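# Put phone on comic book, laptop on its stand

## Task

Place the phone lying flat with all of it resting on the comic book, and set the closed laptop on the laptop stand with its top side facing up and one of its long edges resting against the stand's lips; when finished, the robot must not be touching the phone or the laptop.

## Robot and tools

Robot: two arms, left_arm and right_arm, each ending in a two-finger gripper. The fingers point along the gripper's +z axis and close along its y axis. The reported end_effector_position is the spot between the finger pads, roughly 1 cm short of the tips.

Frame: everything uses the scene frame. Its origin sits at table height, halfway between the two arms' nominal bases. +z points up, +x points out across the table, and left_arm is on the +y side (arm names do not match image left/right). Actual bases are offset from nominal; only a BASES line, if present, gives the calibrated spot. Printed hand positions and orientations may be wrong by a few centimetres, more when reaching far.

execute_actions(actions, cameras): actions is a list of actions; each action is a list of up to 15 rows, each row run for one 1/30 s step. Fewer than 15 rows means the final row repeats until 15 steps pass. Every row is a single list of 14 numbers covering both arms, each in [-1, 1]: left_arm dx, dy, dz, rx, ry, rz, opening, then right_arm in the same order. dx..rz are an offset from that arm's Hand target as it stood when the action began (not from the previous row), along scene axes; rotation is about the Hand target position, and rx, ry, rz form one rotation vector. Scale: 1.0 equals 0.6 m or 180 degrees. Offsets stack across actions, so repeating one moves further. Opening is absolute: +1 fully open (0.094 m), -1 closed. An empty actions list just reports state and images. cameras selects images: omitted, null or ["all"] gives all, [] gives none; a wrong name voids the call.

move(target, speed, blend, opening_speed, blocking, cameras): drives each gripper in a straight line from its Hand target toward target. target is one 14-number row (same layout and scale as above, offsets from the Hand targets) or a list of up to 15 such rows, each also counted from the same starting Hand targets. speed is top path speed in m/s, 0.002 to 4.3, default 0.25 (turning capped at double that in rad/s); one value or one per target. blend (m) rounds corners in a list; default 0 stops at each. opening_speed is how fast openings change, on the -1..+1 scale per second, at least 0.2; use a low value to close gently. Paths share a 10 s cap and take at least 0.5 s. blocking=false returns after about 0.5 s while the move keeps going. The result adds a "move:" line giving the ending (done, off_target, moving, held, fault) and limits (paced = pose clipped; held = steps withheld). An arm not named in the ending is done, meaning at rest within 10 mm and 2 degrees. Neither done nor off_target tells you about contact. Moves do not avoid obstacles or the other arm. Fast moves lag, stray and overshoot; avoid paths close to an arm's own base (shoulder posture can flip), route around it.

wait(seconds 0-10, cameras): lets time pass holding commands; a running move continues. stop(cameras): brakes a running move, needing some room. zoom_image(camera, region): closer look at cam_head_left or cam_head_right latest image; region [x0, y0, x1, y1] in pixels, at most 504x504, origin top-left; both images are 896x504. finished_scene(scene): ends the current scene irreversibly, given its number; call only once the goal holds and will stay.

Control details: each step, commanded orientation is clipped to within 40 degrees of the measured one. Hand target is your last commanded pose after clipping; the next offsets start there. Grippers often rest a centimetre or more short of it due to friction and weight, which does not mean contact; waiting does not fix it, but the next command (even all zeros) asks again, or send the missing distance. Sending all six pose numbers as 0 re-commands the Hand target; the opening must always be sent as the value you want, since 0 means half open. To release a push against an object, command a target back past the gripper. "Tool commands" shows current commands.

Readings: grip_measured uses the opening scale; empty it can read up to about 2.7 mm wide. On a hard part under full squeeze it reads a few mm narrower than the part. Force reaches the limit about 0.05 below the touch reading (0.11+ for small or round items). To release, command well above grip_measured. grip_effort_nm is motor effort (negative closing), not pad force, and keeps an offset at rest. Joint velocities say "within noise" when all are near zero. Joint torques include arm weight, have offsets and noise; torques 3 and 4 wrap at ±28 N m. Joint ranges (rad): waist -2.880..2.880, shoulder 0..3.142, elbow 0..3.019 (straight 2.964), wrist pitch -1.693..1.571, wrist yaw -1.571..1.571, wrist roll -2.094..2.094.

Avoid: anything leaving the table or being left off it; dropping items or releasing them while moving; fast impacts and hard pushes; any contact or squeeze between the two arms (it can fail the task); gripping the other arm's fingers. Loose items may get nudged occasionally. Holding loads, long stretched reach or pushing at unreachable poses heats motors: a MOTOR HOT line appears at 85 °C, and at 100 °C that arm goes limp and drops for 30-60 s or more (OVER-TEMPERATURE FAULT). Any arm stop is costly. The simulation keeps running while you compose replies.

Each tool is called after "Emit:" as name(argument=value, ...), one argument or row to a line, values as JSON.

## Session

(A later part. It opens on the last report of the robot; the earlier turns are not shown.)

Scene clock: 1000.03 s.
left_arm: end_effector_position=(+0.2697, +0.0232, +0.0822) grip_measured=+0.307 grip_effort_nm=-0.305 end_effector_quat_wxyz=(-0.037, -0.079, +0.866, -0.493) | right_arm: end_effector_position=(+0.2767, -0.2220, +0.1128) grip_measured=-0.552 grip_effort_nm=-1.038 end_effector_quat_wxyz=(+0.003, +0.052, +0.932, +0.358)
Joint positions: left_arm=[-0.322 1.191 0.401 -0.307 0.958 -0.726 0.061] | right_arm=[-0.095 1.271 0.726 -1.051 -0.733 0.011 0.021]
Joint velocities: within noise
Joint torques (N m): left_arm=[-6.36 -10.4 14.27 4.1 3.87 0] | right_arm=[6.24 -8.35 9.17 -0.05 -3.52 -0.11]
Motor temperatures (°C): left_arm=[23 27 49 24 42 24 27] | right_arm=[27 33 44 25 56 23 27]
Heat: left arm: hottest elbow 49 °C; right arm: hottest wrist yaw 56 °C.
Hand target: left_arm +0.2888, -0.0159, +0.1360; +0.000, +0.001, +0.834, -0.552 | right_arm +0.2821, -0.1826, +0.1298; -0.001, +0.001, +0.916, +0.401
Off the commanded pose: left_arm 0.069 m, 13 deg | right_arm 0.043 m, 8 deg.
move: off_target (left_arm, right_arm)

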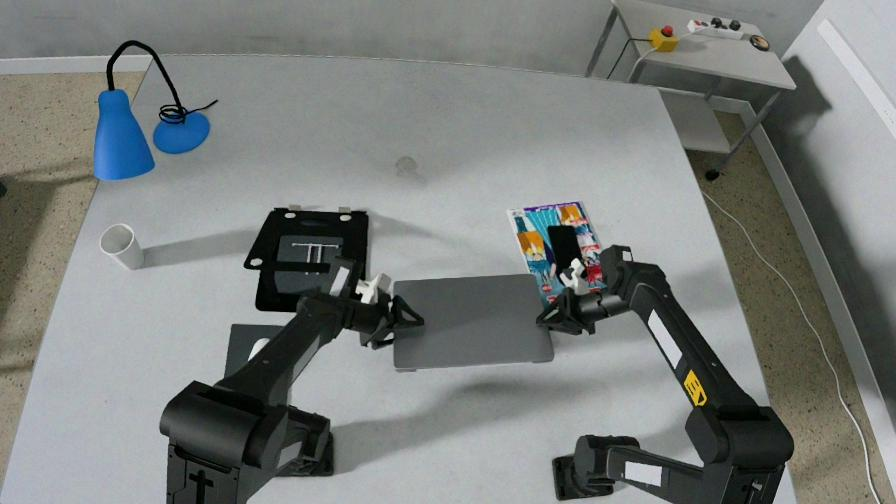

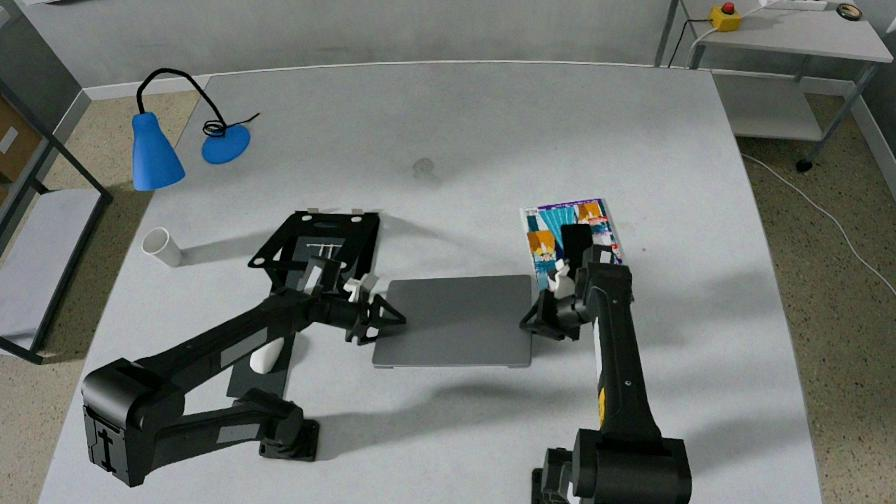

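Emit:
move(
  target=[0.0,0.01,-0.01,0,0,0,-0.3,0.0,0,0.0,0.04,0,0,-0.75],
  speed=0.1,
  opening_speed=0.5,
)

Emit:
zoom_image(
  camera="cam_head_left",
  region=[340, 260, 600, 440],
)

Emit:
zoom_image(
  camera="cam_head_right",
  region=[340, 260, 600, 430],
)

Scene clock: 1005.30 s.
left_arm: end_effector_position=(+0.2761, +0.0275, +0.0862) grip_measured=-0.273 grip_effort_nm=-0.960 end_effector_quat_wxyz=(-0.029, -0.080, +0.855, -0.511) | right_arm: end_effector_position=(+0.2831, -0.2255, +0.1111) grip_measured=-0.594 grip_effort_nm=-1.033 end_effector_quat_wxyz=(+0.005, +0.058, +0.908, +0.415)
Joint positions: left_arm=[-0.288 1.2 0.397 -0.272 1 -0.719 0.034] | right_arm=[-0.154 1.33 0.726 -1.051 -0.853 -0.06 0.019]
Joint velocities: within noise
Joint torques (N m): left_arm=[-7.94 -9.47 13.85 3.32 2.68 0.1] | right_arm=[6.77 -9.35 7.79 -0.43 -3.68 -0.2]
Motor temperatures (°C): left_arm=[23 27 48 24 45 24 27] | right_arm=[27 33 44 25 60 23 27]
Heat: left arm: hottest elbow 48 °C; right arm: hottest wrist yaw 60 °C.
Hand target: left_arm +0.2888, -0.0099, +0.1300; +0.000, +0.001, +0.834, -0.552 | right_arm +0.2822, -0.1827, +0.1298; -0.001, +0.001, +0.889, +0.458
Off the commanded pose: left_arm 0.059 m, 11 deg | right_arm 0.047 m, 8 deg.
move: off_target (left_arm, right_arm)

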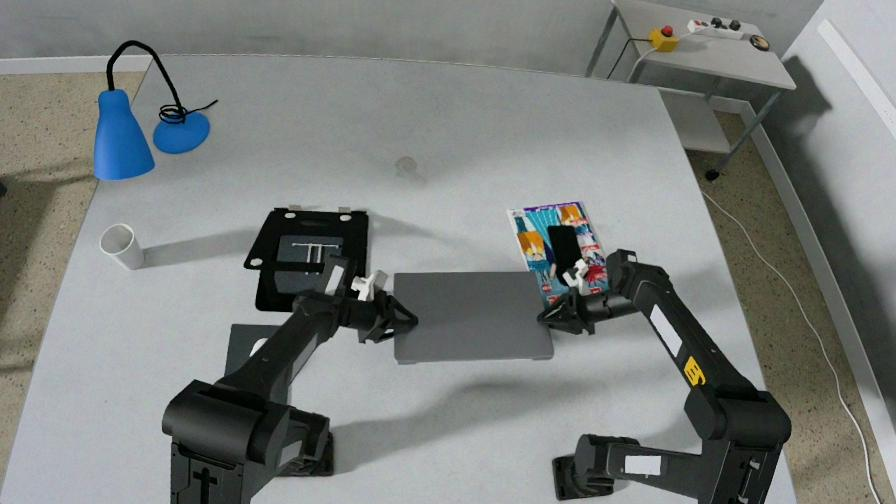

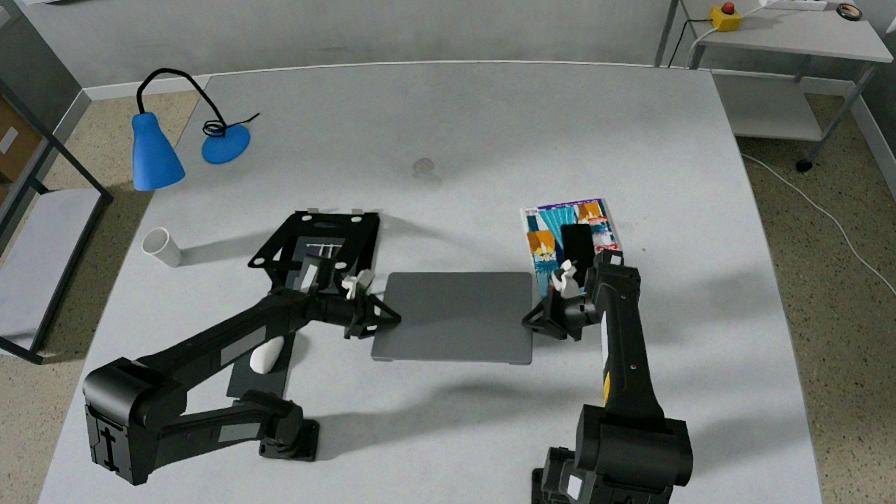

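Scaled by 1.938.

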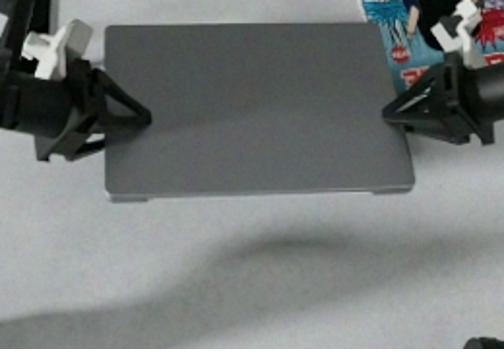

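Scaled by 1.938.

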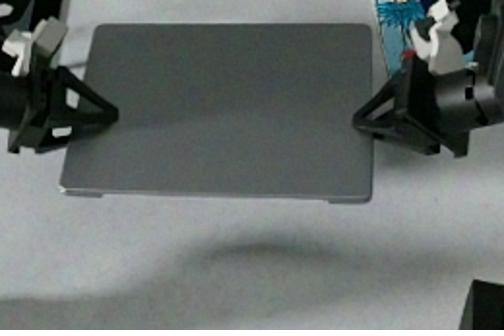

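Emit:
move(
  target=[0.0,0.0,0.03,-0.05,0,0,-0.5,0.0,0,0.01,0.08,0,0,-0.8],
  speed=0.1,
  opening_speed=0.5,
)

Emit:
zoom_image(
  camera="cam_head_left",
  region=[340, 240, 600, 420],
)

Emit:
zoom_image(
  camera="cam_head_right",
  region=[340, 240, 600, 410],
)

Scene clock: 1014.10 s.
left_arm: end_effector_position=(+0.2968, +0.0226, +0.1246) grip_measured=-0.496 grip_effort_nm=-0.178 end_effector_quat_wxyz=(-0.007, -0.078, +0.798, -0.597) | right_arm: end_effector_position=(+0.2857, -0.2254, +0.1108) grip_measured=-0.619 grip_effort_nm=-1.028 end_effector_quat_wxyz=(+0.008, +0.054, +0.848, +0.527)
Joint positions: left_arm=[-0.246 1.2 0.371 0.041 1.154 -0.937 0.024] | right_arm=[-0.23 1.462 0.726 -1.121 -1.089 -0.272 0.018]
Joint velocities: within noise
Joint torques (N m): left_arm=[-8.59 -8.41 10.81 3.33 1.55 0.27] | right_arm=[7.65 -12.16 6.69 -1.74 -3.68 -0.28]
Motor temperatures (°C): left_arm=[23 28 46 24 44 24 28] | right_arm=[27 32 43 25 67 23 27]
Heat: left arm: hottest elbow 46 °C; right arm: hottest wrist yaw 67 °C.
Hand target: left_arm +0.2887, -0.0099, +0.1480; +0.000, +0.001, +0.788, -0.616 | right_arm +0.2821, -0.1826, +0.1357; -0.001, +0.001, +0.825, +0.565
Off the commanded pose: left_arm 0.041 m, 9 deg | right_arm 0.050 m, 8 deg.
move: off_target (left_arm, right_arm)

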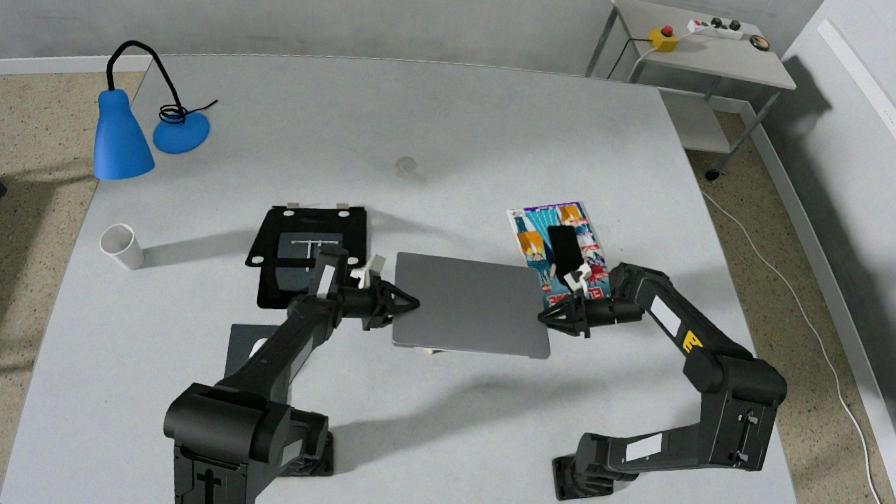

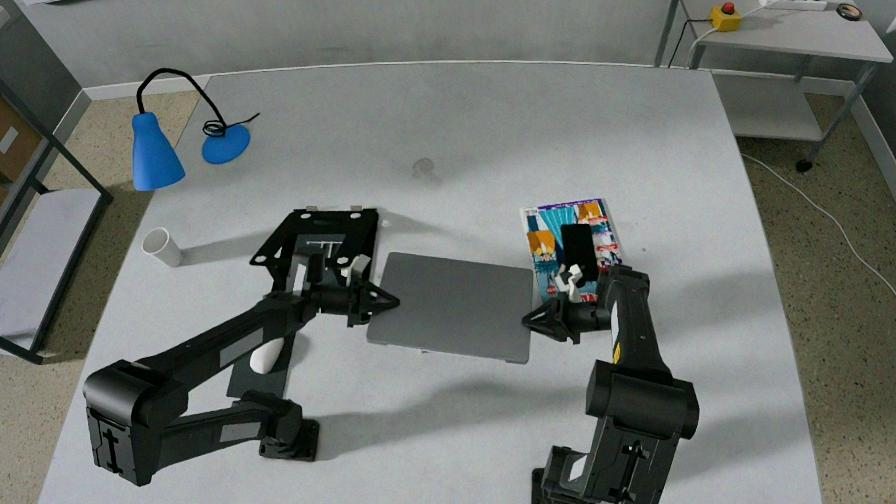

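Scaled by 1.938.

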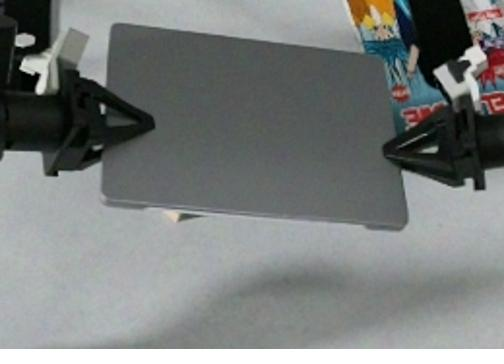

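Scaled by 1.938.

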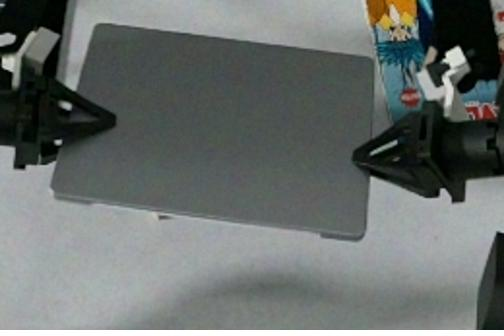

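Emit:
move(
  target=[0.0,0.01,0.08,0,0,0,-0.85,0.0,-0.02,0.11,0.03,0,0,-0.85],
  speed=0.06,
  opening_speed=0.5,
)

Emit:
zoom_image(
  camera="cam_head_left",
  region=[340, 220, 600, 400],
)

Emit:
zoom_image(
  camera="cam_head_right",
  region=[340, 220, 600, 390],
)

Scene clock: 1019.20 s.
left_arm: end_effector_position=(+0.2856, +0.0252, +0.1686) grip_measured=-0.583 grip_effort_nm=-1.009 end_effector_quat_wxyz=(-0.014, -0.073, +0.788, -0.611) | right_arm: end_effector_position=(+0.2619, -0.2232, +0.1504) grip_measured=-0.646 grip_effort_nm=-1.038 end_effector_quat_wxyz=(-0.032, +0.050, +0.816, +0.575)
Joint positions: left_arm=[-0.236 1.042 0.4 -0.122 1.197 -0.958 0.02] | right_arm=[-0.259 1.463 0.766 -1.476 -1.151 -0.529 0.017]
Joint velocities: within noise
Joint torques (N m): left_arm=[-8.06 -6.83 15.77 1.16 0.39 0.6] | right_arm=[6.07 -15.03 10.66 -3 -3.78 -0.25]
Motor temperatures (°C): left_arm=[23 28 45 24 42 24 28] | right_arm=[27 33 43 25 69 24 27]
Heat: left arm: hottest elbow 45 °C; right arm: hottest wrist yaw 69 °C.
Hand target: left_arm +0.2888, -0.0039, +0.1960; +0.000, +0.001, +0.788, -0.616 | right_arm +0.2821, -0.1946, +0.2017; -0.001, +0.001, +0.797, +0.604
Off the commanded pose: left_arm 0.040 m, 9 deg | right_arm 0.062 m, 8 deg.
move: off_target (left_arm, right_arm)

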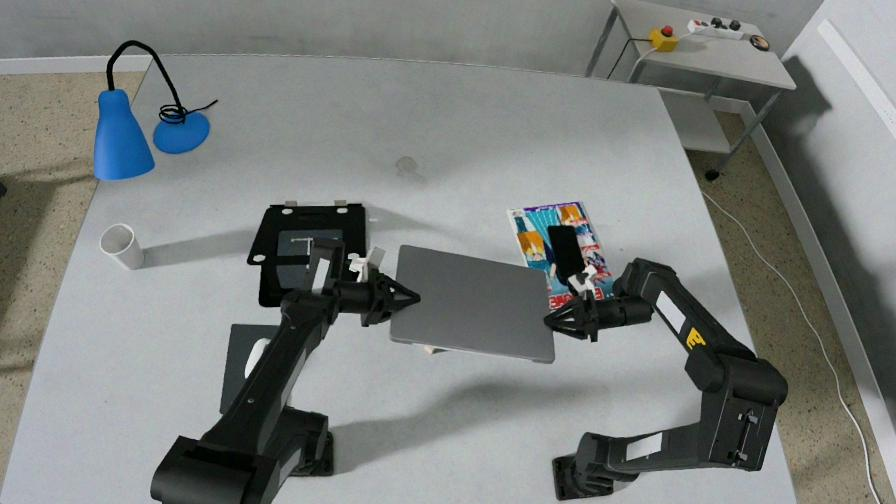

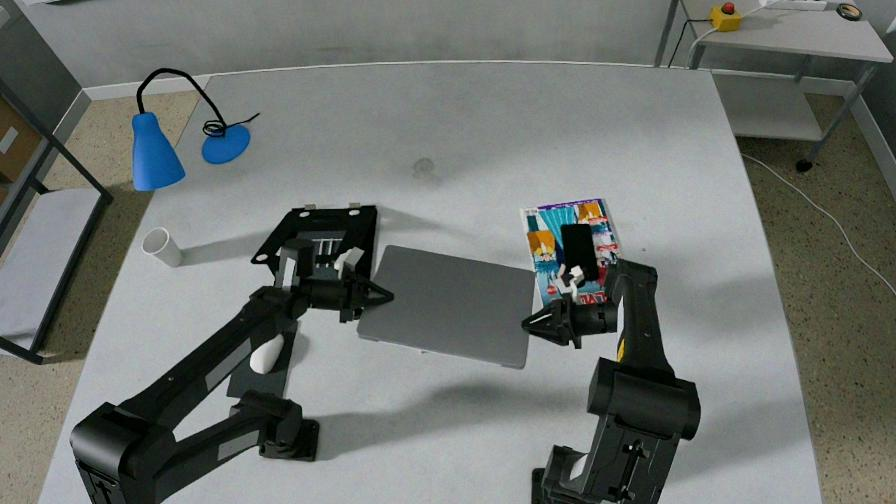

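Scaled by 1.938.

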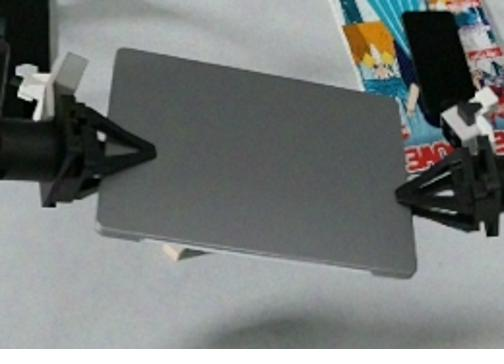

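Scaled by 1.938.

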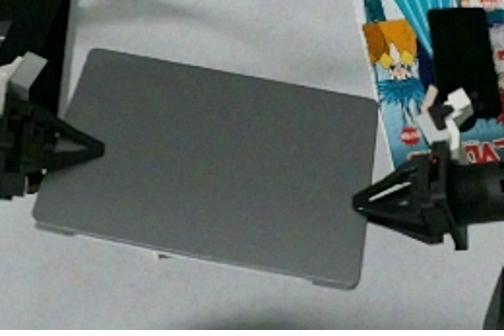

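Emit:
move(
  target=[0.0,0.0,0.15,0,0,0,-0.85,0.06,0,0.17,0,0,0,-0.85],
  speed=0.08,
)

Emit:
zoom_image(
  camera="cam_head_left",
  region=[340, 180, 600, 360],
)

Scene clock: 1049.87 s.
left_arm: end_effector_position=(+0.2992, +0.0242, +0.2516) grip_measured=-0.583 grip_effort_nm=-1.009 end_effector_quat_wxyz=(-0.012, -0.085, +0.791, -0.606) | right_arm: end_effector_position=(+0.2912, -0.2262, +0.2319) grip_measured=-0.655 grip_effort_nm=-1.038 end_effector_quat_wxyz=(-0.024, +0.070, +0.815, +0.574)
Joint positions: left_arm=[-0.234 0.915 0.585 -0.432 1.176 -0.976 0.02] | right_arm=[-0.249 1.367 0.934 -1.642 -1.173 -0.412 0.016]
Joint velocities: within noise
Joint torques (N m): left_arm=[-7.71 -6.95 16.57 0.92 1.29 0.8] | right_arm=[6.48 -15.79 15.71 -1.91 -3.41 0.23]
Motor temperatures (°C): left_arm=[23 27 44 24 34 24 29] | right_arm=[27 33 46 25 80 24 27]
Heat: left arm: hottest elbow 44 °C; right arm: hottest wrist yaw 80 °C.
Hand target: left_arm +0.2888, -0.0039, +0.2860; +0.000, +0.001, +0.788, -0.616 | right_arm +0.3181, -0.1947, +0.3038; -0.001, +0.001, +0.797, +0.604
Off the commanded pose: left_arm 0.046 m, 10 deg | right_arm 0.083 m, 9 deg.
joint sent to its limit (right arm) — joint 4 (wrist pitch), lower limit. The joint targets are off in position and orientation.
move: off_target (left_arm, right_arm)

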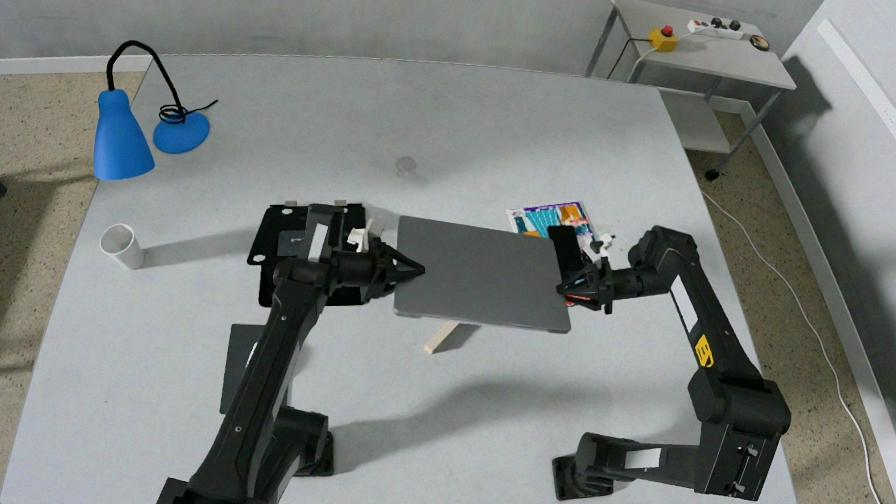

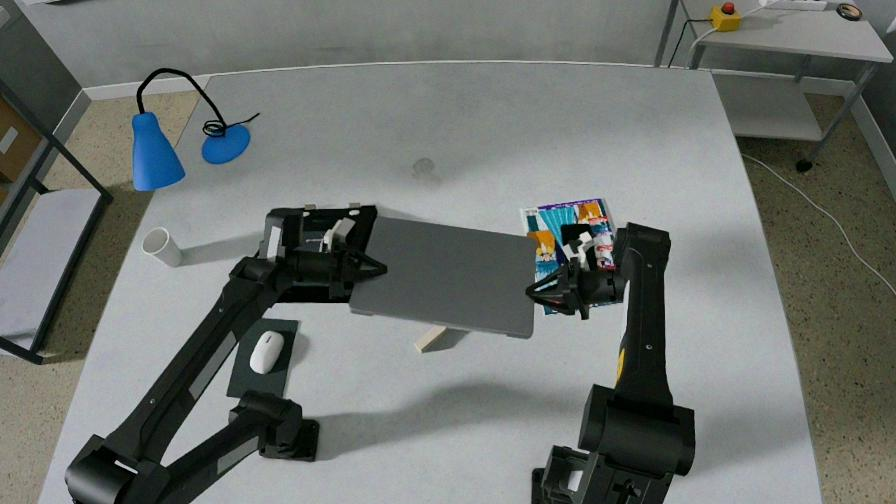

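Scaled by 1.938.

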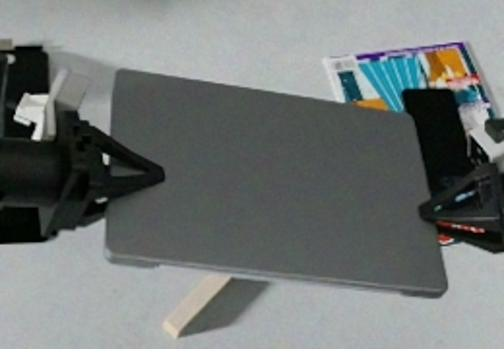

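Emit:
move(
  target=[0.17,0.3,0.0,0,0,0.09,-0.85,0.18,0.245,0.0,-0.03,0,0,-0.85],
  speed=0.12,
)

Emit:
zoom_image(
  camera="cam_head_left",
  region=[240, 130, 600, 360],
)

Scene clock: 1057.33 s.
left_arm: end_effector_position=(+0.3693, +0.1742, +0.2472) grip_measured=-0.602 grip_effort_nm=-1.009 end_effector_quat_wxyz=(+0.032, -0.184, +0.765, -0.616) | right_arm: end_effector_position=(+0.3978, -0.0751, +0.2375) grip_measured=-0.657 grip_effort_nm=-1.038 end_effector_quat_wxyz=(-0.048, +0.053, +0.837, +0.542)
Joint positions: left_arm=[0.277 1.229 0.83 -1.247 1.329 -0.108 0.019] | right_arm=[0.173 1.485 1.12 -0.878 -1.126 0.513 0.016]
Joint velocities: within noise
Joint torques (N m): left_arm=[-2.37 -10.17 18.33 0.12 0.48 0.84] | right_arm=[3.14 -16.91 16.9 1.5 -1.32 0.36]
Motor temperatures (°C): left_arm=[23 27 45 24 34 24 29] | right_arm=[27 34 49 25 76 24 28]
Heat: left arm: hottest elbow 45 °C; right arm: hottest wrist yaw 76 °C.
Hand target: left_arm +0.3908, +0.1761, +0.2860; +0.086, -0.111, +0.780, -0.610 | right_arm +0.4260, -0.0476, +0.3038; -0.001, +0.001, +0.825, +0.565
Off the commanded pose: left_arm 0.044 m, 11 deg | right_arm 0.077 m, 9 deg.
move: off_target (left_arm, right_arm)

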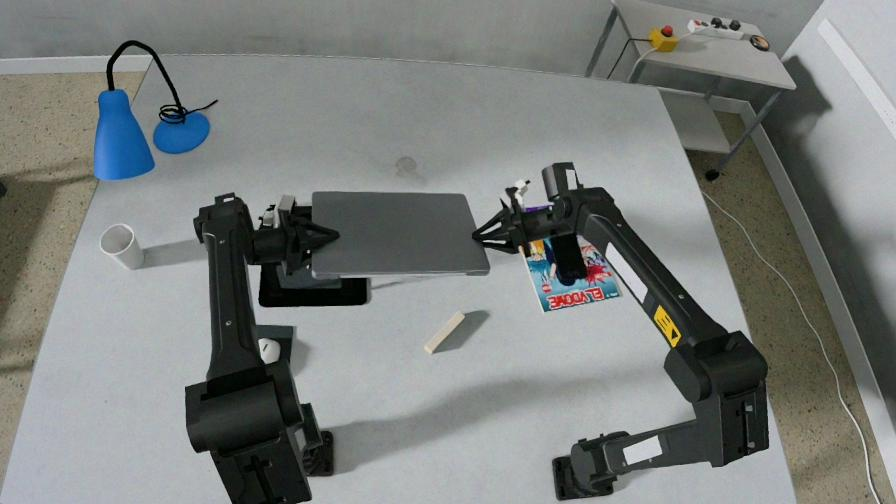

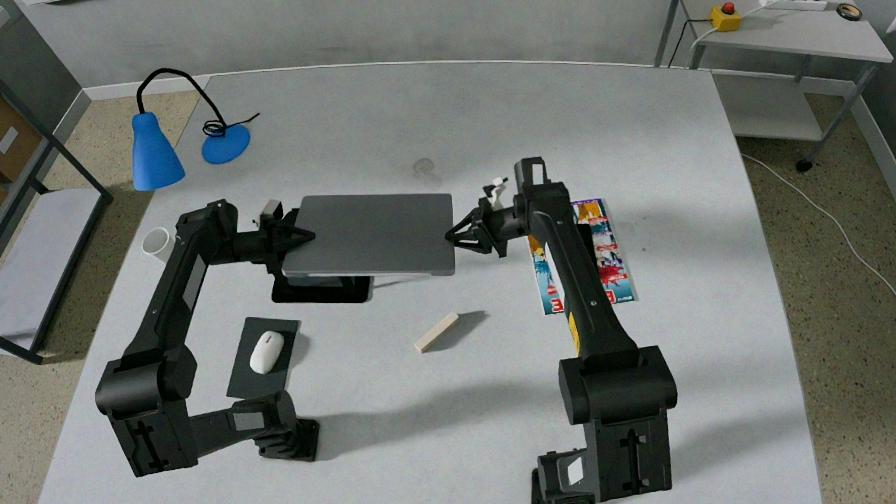

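Scaled by 1.400.

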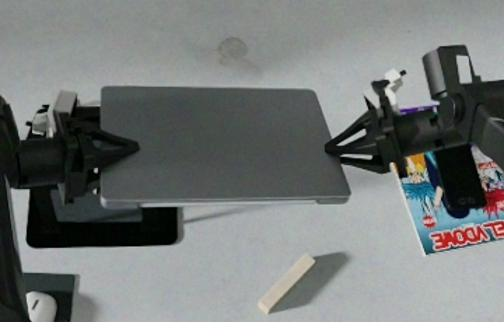

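Emit:
move(
  target=[0.15,0.33,0.0,0,0,0.1,-0.85,0.15,0.33,0.0,0,0,0,-0.85],
  speed=0.12,
)

Emit:
zoom_image(
  camera="cam_head_left",
  region=[180, 100, 540, 330],
)

Emit:
zoom_image(
  camera="cam_head_right",
  region=[180, 100, 540, 330],
)

Scene clock: 1063.87 s.
left_arm: end_effector_position=(+0.4564, +0.3585, +0.2368) grip_measured=-0.628 grip_effort_nm=-1.009 end_effector_quat_wxyz=(+0.111, -0.293, +0.734, -0.603) | right_arm: end_effector_position=(+0.4982, +0.1147, +0.2271) grip_measured=-0.657 grip_effort_nm=-1.033 end_effector_quat_wxyz=(-0.046, +0.051, +0.844, +0.531)
Joint positions: left_arm=[0.623 1.598 1.172 -1.48 1.304 0.148 0.017] | right_arm=[0.464 1.829 1.502 -0.512 -0.952 0.981 0.016]
Joint velocities: within noise
Joint torques (N m): left_arm=[-1.44 -17.73 18.63 -0.17 1.15 0.65] | right_arm=[2.55 -23.77 17.35 1.83 -0.62 0.2]
Motor temperatures (°C): left_arm=[23 27 46 24 34 24 29] | right_arm=[27 34 52 25 69 24 28]
Heat: left arm: hottest elbow 46 °C; right arm: hottest wrist yaw 69 °C.
Hand target: left_arm +0.4808, +0.3740, +0.2861; +0.181, -0.231, +0.753, -0.589 | right_arm +0.5161, +0.1504, +0.3038; -0.001, +0.001, +0.825, +0.565
Off the commanded pose: left_arm 0.057 m, 11 deg | right_arm 0.086 m, 9 deg.
move: off_target (left_arm, right_arm)

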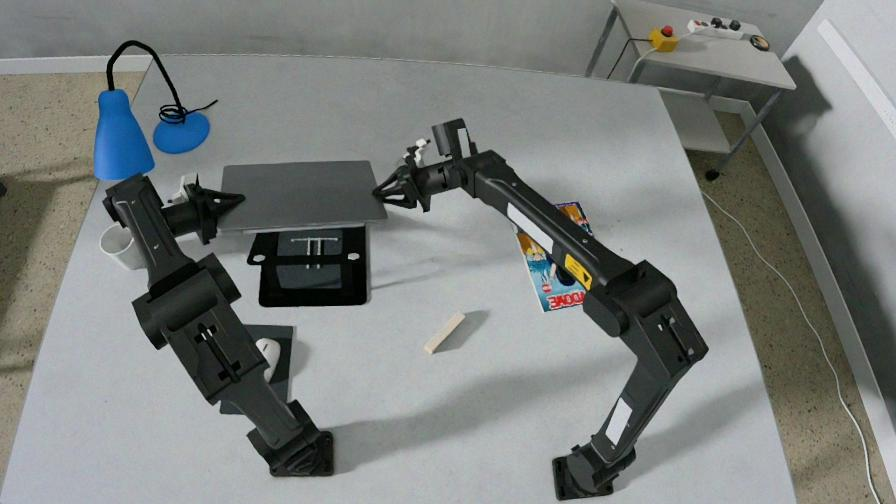

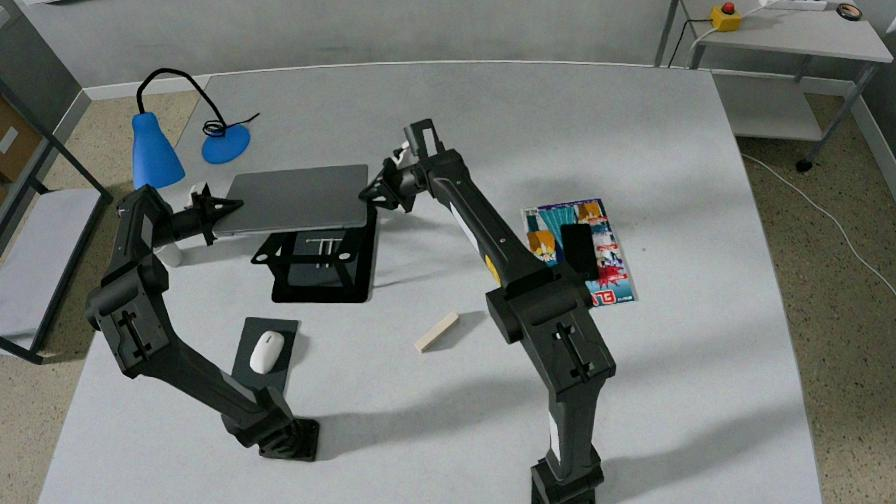

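Scaled by 1.400.

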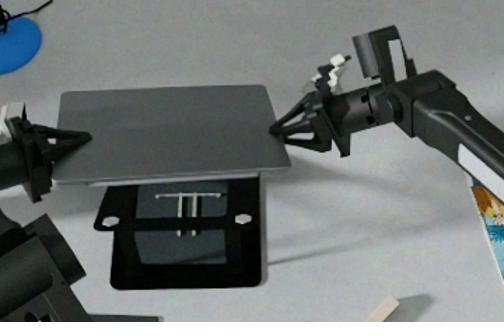

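Scaled by 1.400.

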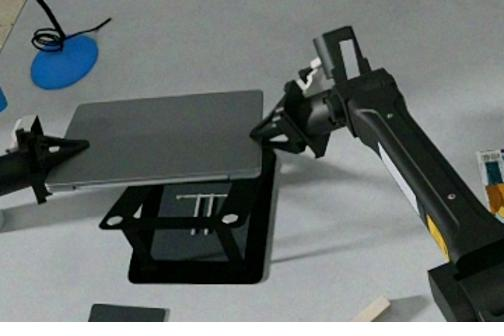

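Emit:
move(
  target=[0,0.06,-0.03,0,0.16,0,-0.85,0,0.05,-0.02,0,0.16,0,-0.85],
  speed=0.12,
)

Emit:
zoom_image(
  camera="cam_head_left",
  region=[180, 100, 540, 330],
)

Emit:
zoom_image(
  camera="cam_head_right",
  region=[180, 100, 540, 330],
)

Scene clock: 1072.80 s.
left_arm: end_effector_position=(+0.4632, +0.3944, +0.2278) grip_measured=-0.629 grip_effort_nm=-1.009 end_effector_quat_wxyz=(-0.054, -0.432, +0.738, -0.515) | right_arm: end_effector_position=(+0.4943, +0.1500, +0.2038) grip_measured=-0.659 grip_effort_nm=-1.038 end_effector_quat_wxyz=(-0.239, +0.190, +0.808, +0.504)
Joint positions: left_arm=[0.638 1.704 1.378 -1.676 1.036 -0.143 0.017] | right_arm=[0.495 1.967 1.636 -0.63 -1.094 1.339 0.016]
Joint velocities: within noise
Joint torques (N m): left_arm=[-2.02 -18.32 17.89 -0.46 0.13 0.67] | right_arm=[1.73 -26.75 18.18 1.03 -1.08 0.45]
Motor temperatures (°C): left_arm=[23 28 48 24 34 24 29] | right_arm=[27 36 56 25 62 24 28]
Heat: left arm: hottest elbow 48 °C; right arm: hottest wrist yaw 62 °C.
Hand target: left_arm +0.4808, +0.4101, +0.2682; -0.012, -0.370, +0.775, -0.513 | right_arm +0.5161, +0.1803, +0.2918; -0.206, +0.141, +0.799, +0.547
Off the commanded pose: left_arm 0.047 m, 10 deg | right_arm 0.096 m, 8 deg.
joint sent to its limit (left arm) — joint 4 (wrist pitch), lower limit. The joint targets are off in position and orientation.
move: off_target (left_arm, right_arm)

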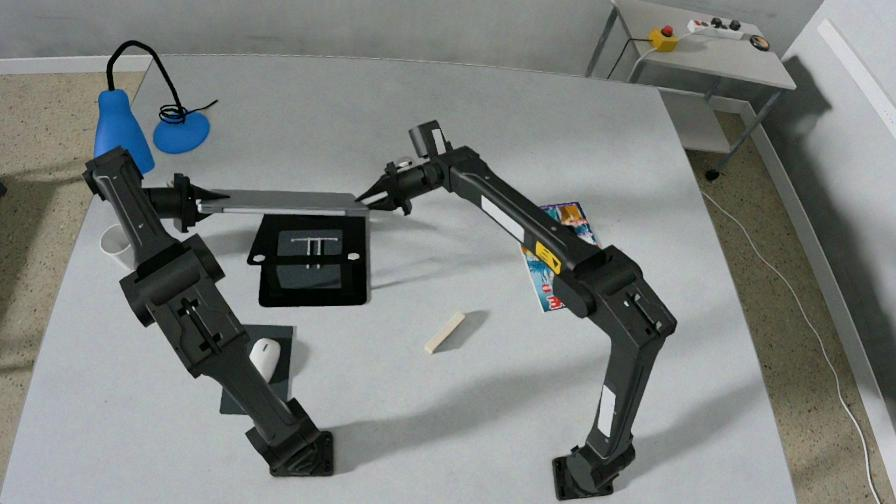

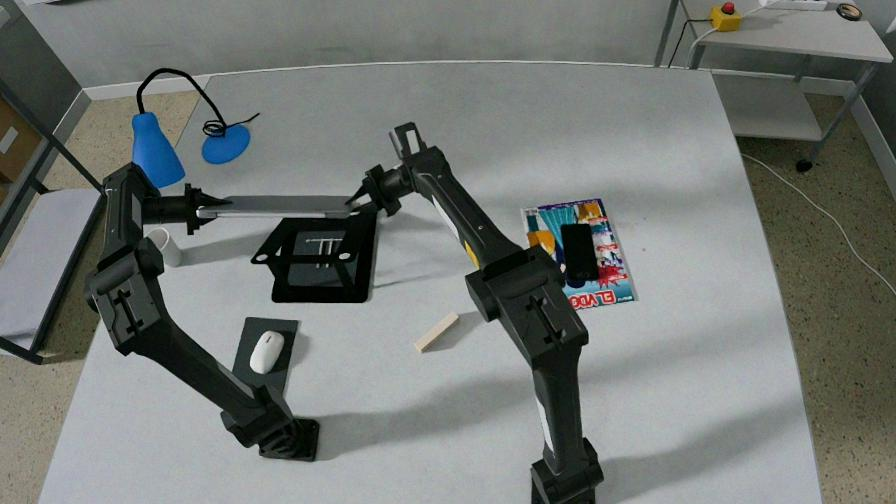

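Scaled by 1.400.

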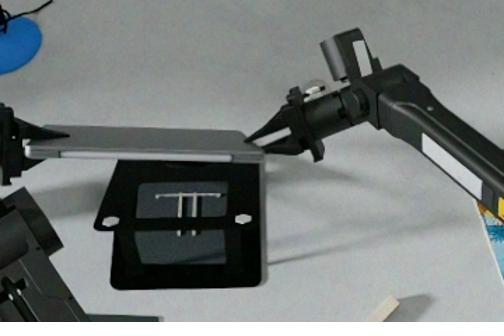

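Scaled by 1.400.

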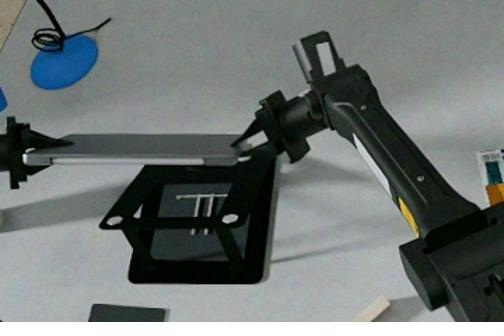

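Emit:
move(
  target=[0,-0.015,-0.13,0,-0.07,0,-0.85,0,-0.015,-0.13,0,-0.07,0,-0.85],
  speed=0.1,
)

Emit:
zoom_image(
  camera="cam_head_left",
  region=[180, 130, 440, 330],
)

Emit:
zoom_image(
  camera="cam_head_right",
  region=[180, 130, 440, 330],
)

Scene clock: 1104.63 s.
left_arm: end_effector_position=(+0.4786, +0.3990, +0.1767) grip_measured=-0.628 grip_effort_nm=-1.013 end_effector_quat_wxyz=(+0.029, -0.361, +0.746, -0.558) | right_arm: end_effector_position=(+0.5145, +0.1556, +0.1607) grip_measured=-0.659 grip_effort_nm=-1.038 end_effector_quat_wxyz=(-0.147, +0.122, +0.828, +0.528)
Joint positions: left_arm=[0.645 1.777 1.292 -1.486 1.152 0.035 0.017] | right_arm=[0.497 2.016 1.592 -0.445 -1.02 1.198 0.016]
Joint velocities: left_arm=[0.005 0.005 -0.007 0.002 -0.022 -0.168 -0.001] | right_arm=[within noise]
Joint torques (N m): left_arm=[-2.08 -19.78 9.37 0.27 0.3 0.95] | right_arm=[1.49 -28.28 10.55 2.41 -0.94 0.14]
Motor temperatures (°C): left_arm=[23 29 45 24 32 24 29] | right_arm=[27 36 67 25 54 24 28]
Heat: left arm: hottest elbow 45 °C; right arm: hottest elbow 67 °C.
Hand target: left_arm +0.4809, +0.4010, +0.1902; +0.073, -0.312, +0.771, -0.550 | right_arm +0.5161, +0.1715, +0.2139; -0.117, +0.080, +0.816, +0.560
Off the commanded pose: left_arm 0.014 m, 8 deg | right_arm 0.055 m, 7 deg.
move: off_target (left_arm, right_arm)

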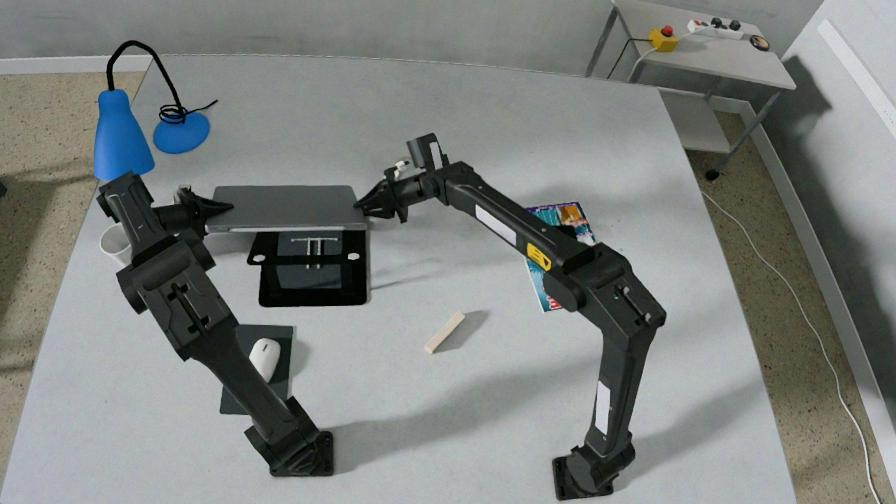

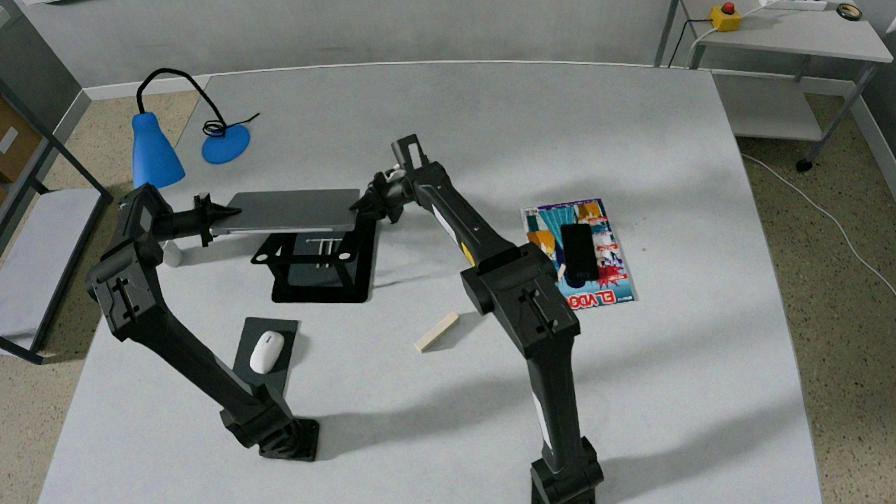

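Scaled by 1.938.

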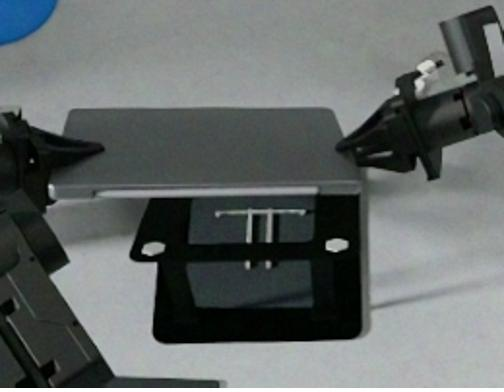

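Scaled by 1.938.

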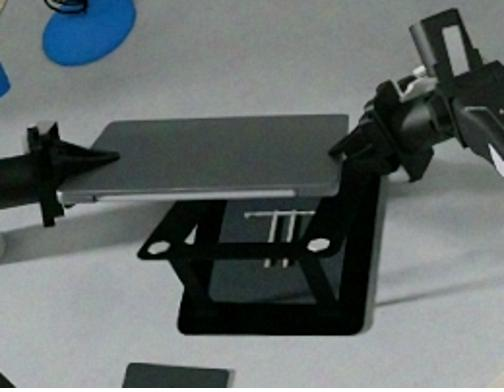

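Emit:
move(
  target=[0.01,-0.01,-0.08,0,0,-0.02,-0.85,-0.03,-0.01,-0.055,0,0,-0.02,-0.85],
  speed=0.08,
)

Emit:
zoom_image(
  camera="cam_head_left",
  region=[180, 130, 440, 330],
)

Emit:
zoom_image(
  camera="cam_head_right",
  region=[180, 130, 440, 330],
)

Scene clock: 1125.83 s.
left_arm: end_effector_position=(+0.4775, +0.3973, +0.1271) grip_measured=-0.628 grip_effort_nm=-1.009 end_effector_quat_wxyz=(+0.014, -0.343, +0.753, -0.561) | right_arm: end_effector_position=(+0.4984, +0.1514, +0.1117) grip_measured=-0.659 grip_effort_nm=-1.038 end_effector_quat_wxyz=(-0.130, +0.145, +0.827, +0.528)
Joint positions: left_arm=[0.642 1.878 1.278 -1.471 1.137 0.138 0.017] | right_arm=[0.51 2.016 1.441 -0.229 -0.966 1.281 0.016]
Joint velocities: within noise
Joint torques (N m): left_arm=[-2.32 -19.96 9.61 0.24 0.21 0.88] | right_arm=[1.44 -30.33 9.01 2.28 -0.79 0.2]
Motor temperatures (°C): left_arm=[23 29 44 24 31 25 29] | right_arm=[26 42 60 25 51 23 28]
Heat: left arm: hottest elbow 44 °C; right arm: hottest elbow 60 °C.
Hand target: left_arm +0.4868, +0.3951, +0.1422; +0.056, -0.287, +0.781, -0.552 | right_arm +0.4980, +0.1655, +0.1808; -0.099, +0.106, +0.814, +0.563
Off the commanded pose: left_arm 0.018 m, 9 deg | right_arm 0.071 m, 7 deg.
move: off_target (left_arm, right_arm)

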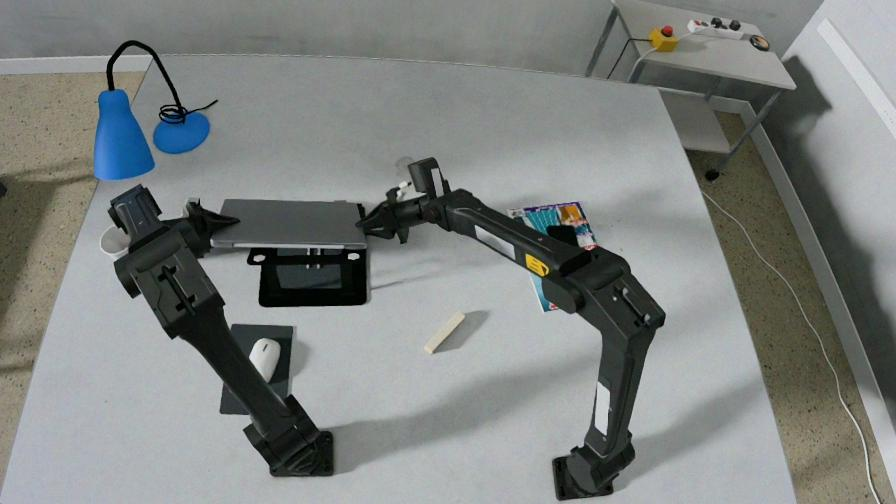

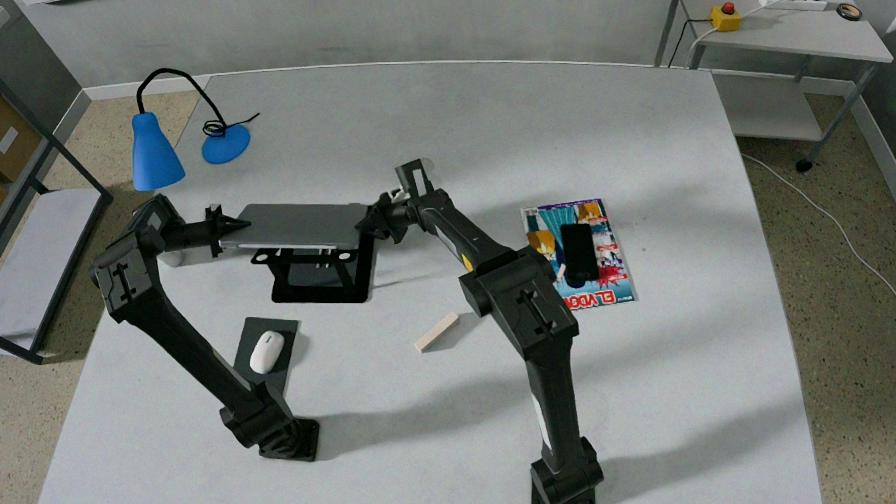

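Scaled by 1.938.

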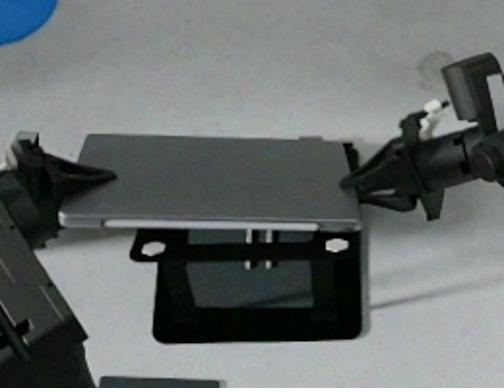

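Scaled by 1.938.

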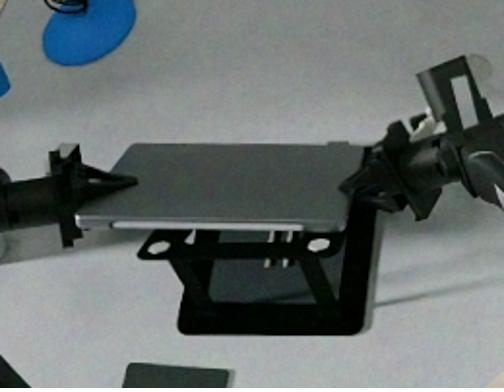

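Emit:
move(
  target=[0.015,-0.03,-0.055,0,0,0,-0.85,0.02,-0.03,-0.03,0,0,0,-0.85],
  speed=0.06,
)

Emit:
zoom_image(
  camera="cam_head_left",
  region=[180, 150, 440, 320],
)

Emit:
zoom_image(
  camera="cam_head_right",
  region=[180, 150, 440, 320],
)

Scene clock: 1134.93 s.
left_arm: end_effector_position=(+0.4894, +0.3826, +0.1099) grip_measured=-0.628 grip_effort_nm=-1.009 end_effector_quat_wxyz=(+0.023, -0.335, +0.751, -0.568) | right_arm: end_effector_position=(+0.5061, +0.1359, +0.1058) grip_measured=-0.661 grip_effort_nm=-1.038 end_effector_quat_wxyz=(-0.122, +0.146, +0.827, +0.529)
Joint positions: left_arm=[0.605 1.893 1.245 -1.35 1.172 0.079 0.017] | right_arm=[0.484 2.017 1.428 -0.225 -0.971 1.252 0.016]
Joint velocities: within noise
Joint torques (N m): left_arm=[-3.49 -19.25 7.8 1.54 -0.4 0.72] | right_arm=[0.85 -28.22 9.65 1.94 -1.48 0.09]
Motor temperatures (°C): left_arm=[23 30 43 24 31 25 29] | right_arm=[26 44 57 25 50 23 28]
Heat: left arm: hottest elbow 43 °C; right arm: hottest elbow 57 °C.
Hand target: left_arm +0.4959, +0.3772, +0.1092; +0.056, -0.287, +0.781, -0.552 | right_arm +0.5101, +0.1473, +0.1628; -0.099, +0.106, +0.814, +0.563
Off the commanded pose: left_arm 0.008 m, 8 deg | right_arm 0.058 m, 7 deg.
move: off_target (left_arm, right_arm)

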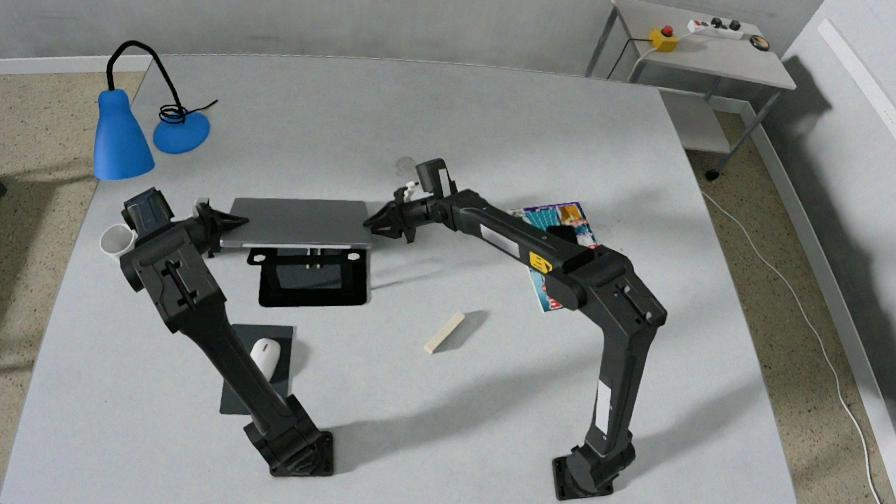

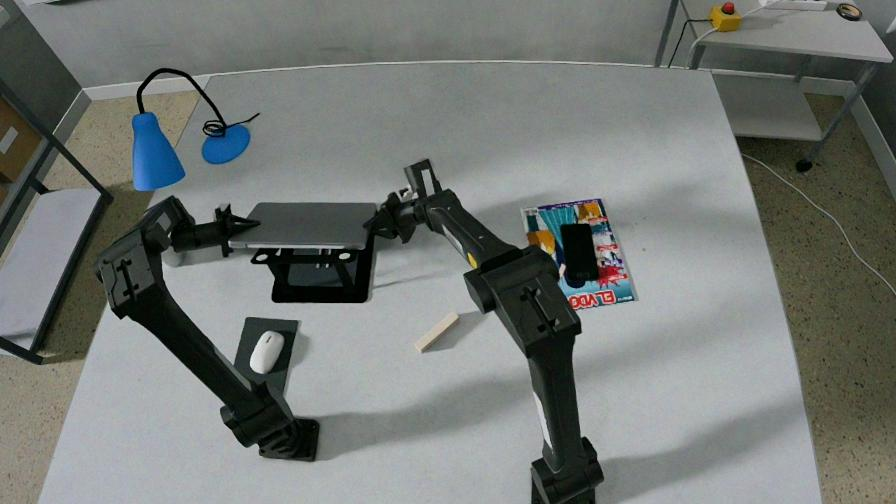

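Scaled by 1.938.

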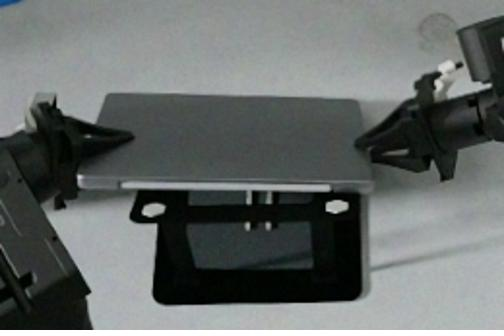

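Scaled by 1.938.

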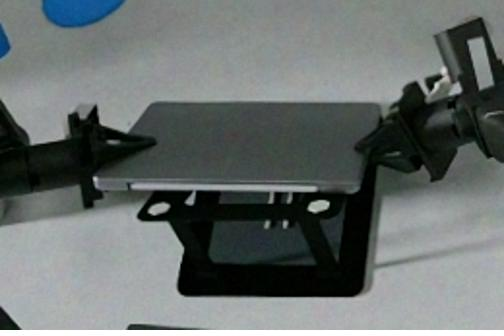

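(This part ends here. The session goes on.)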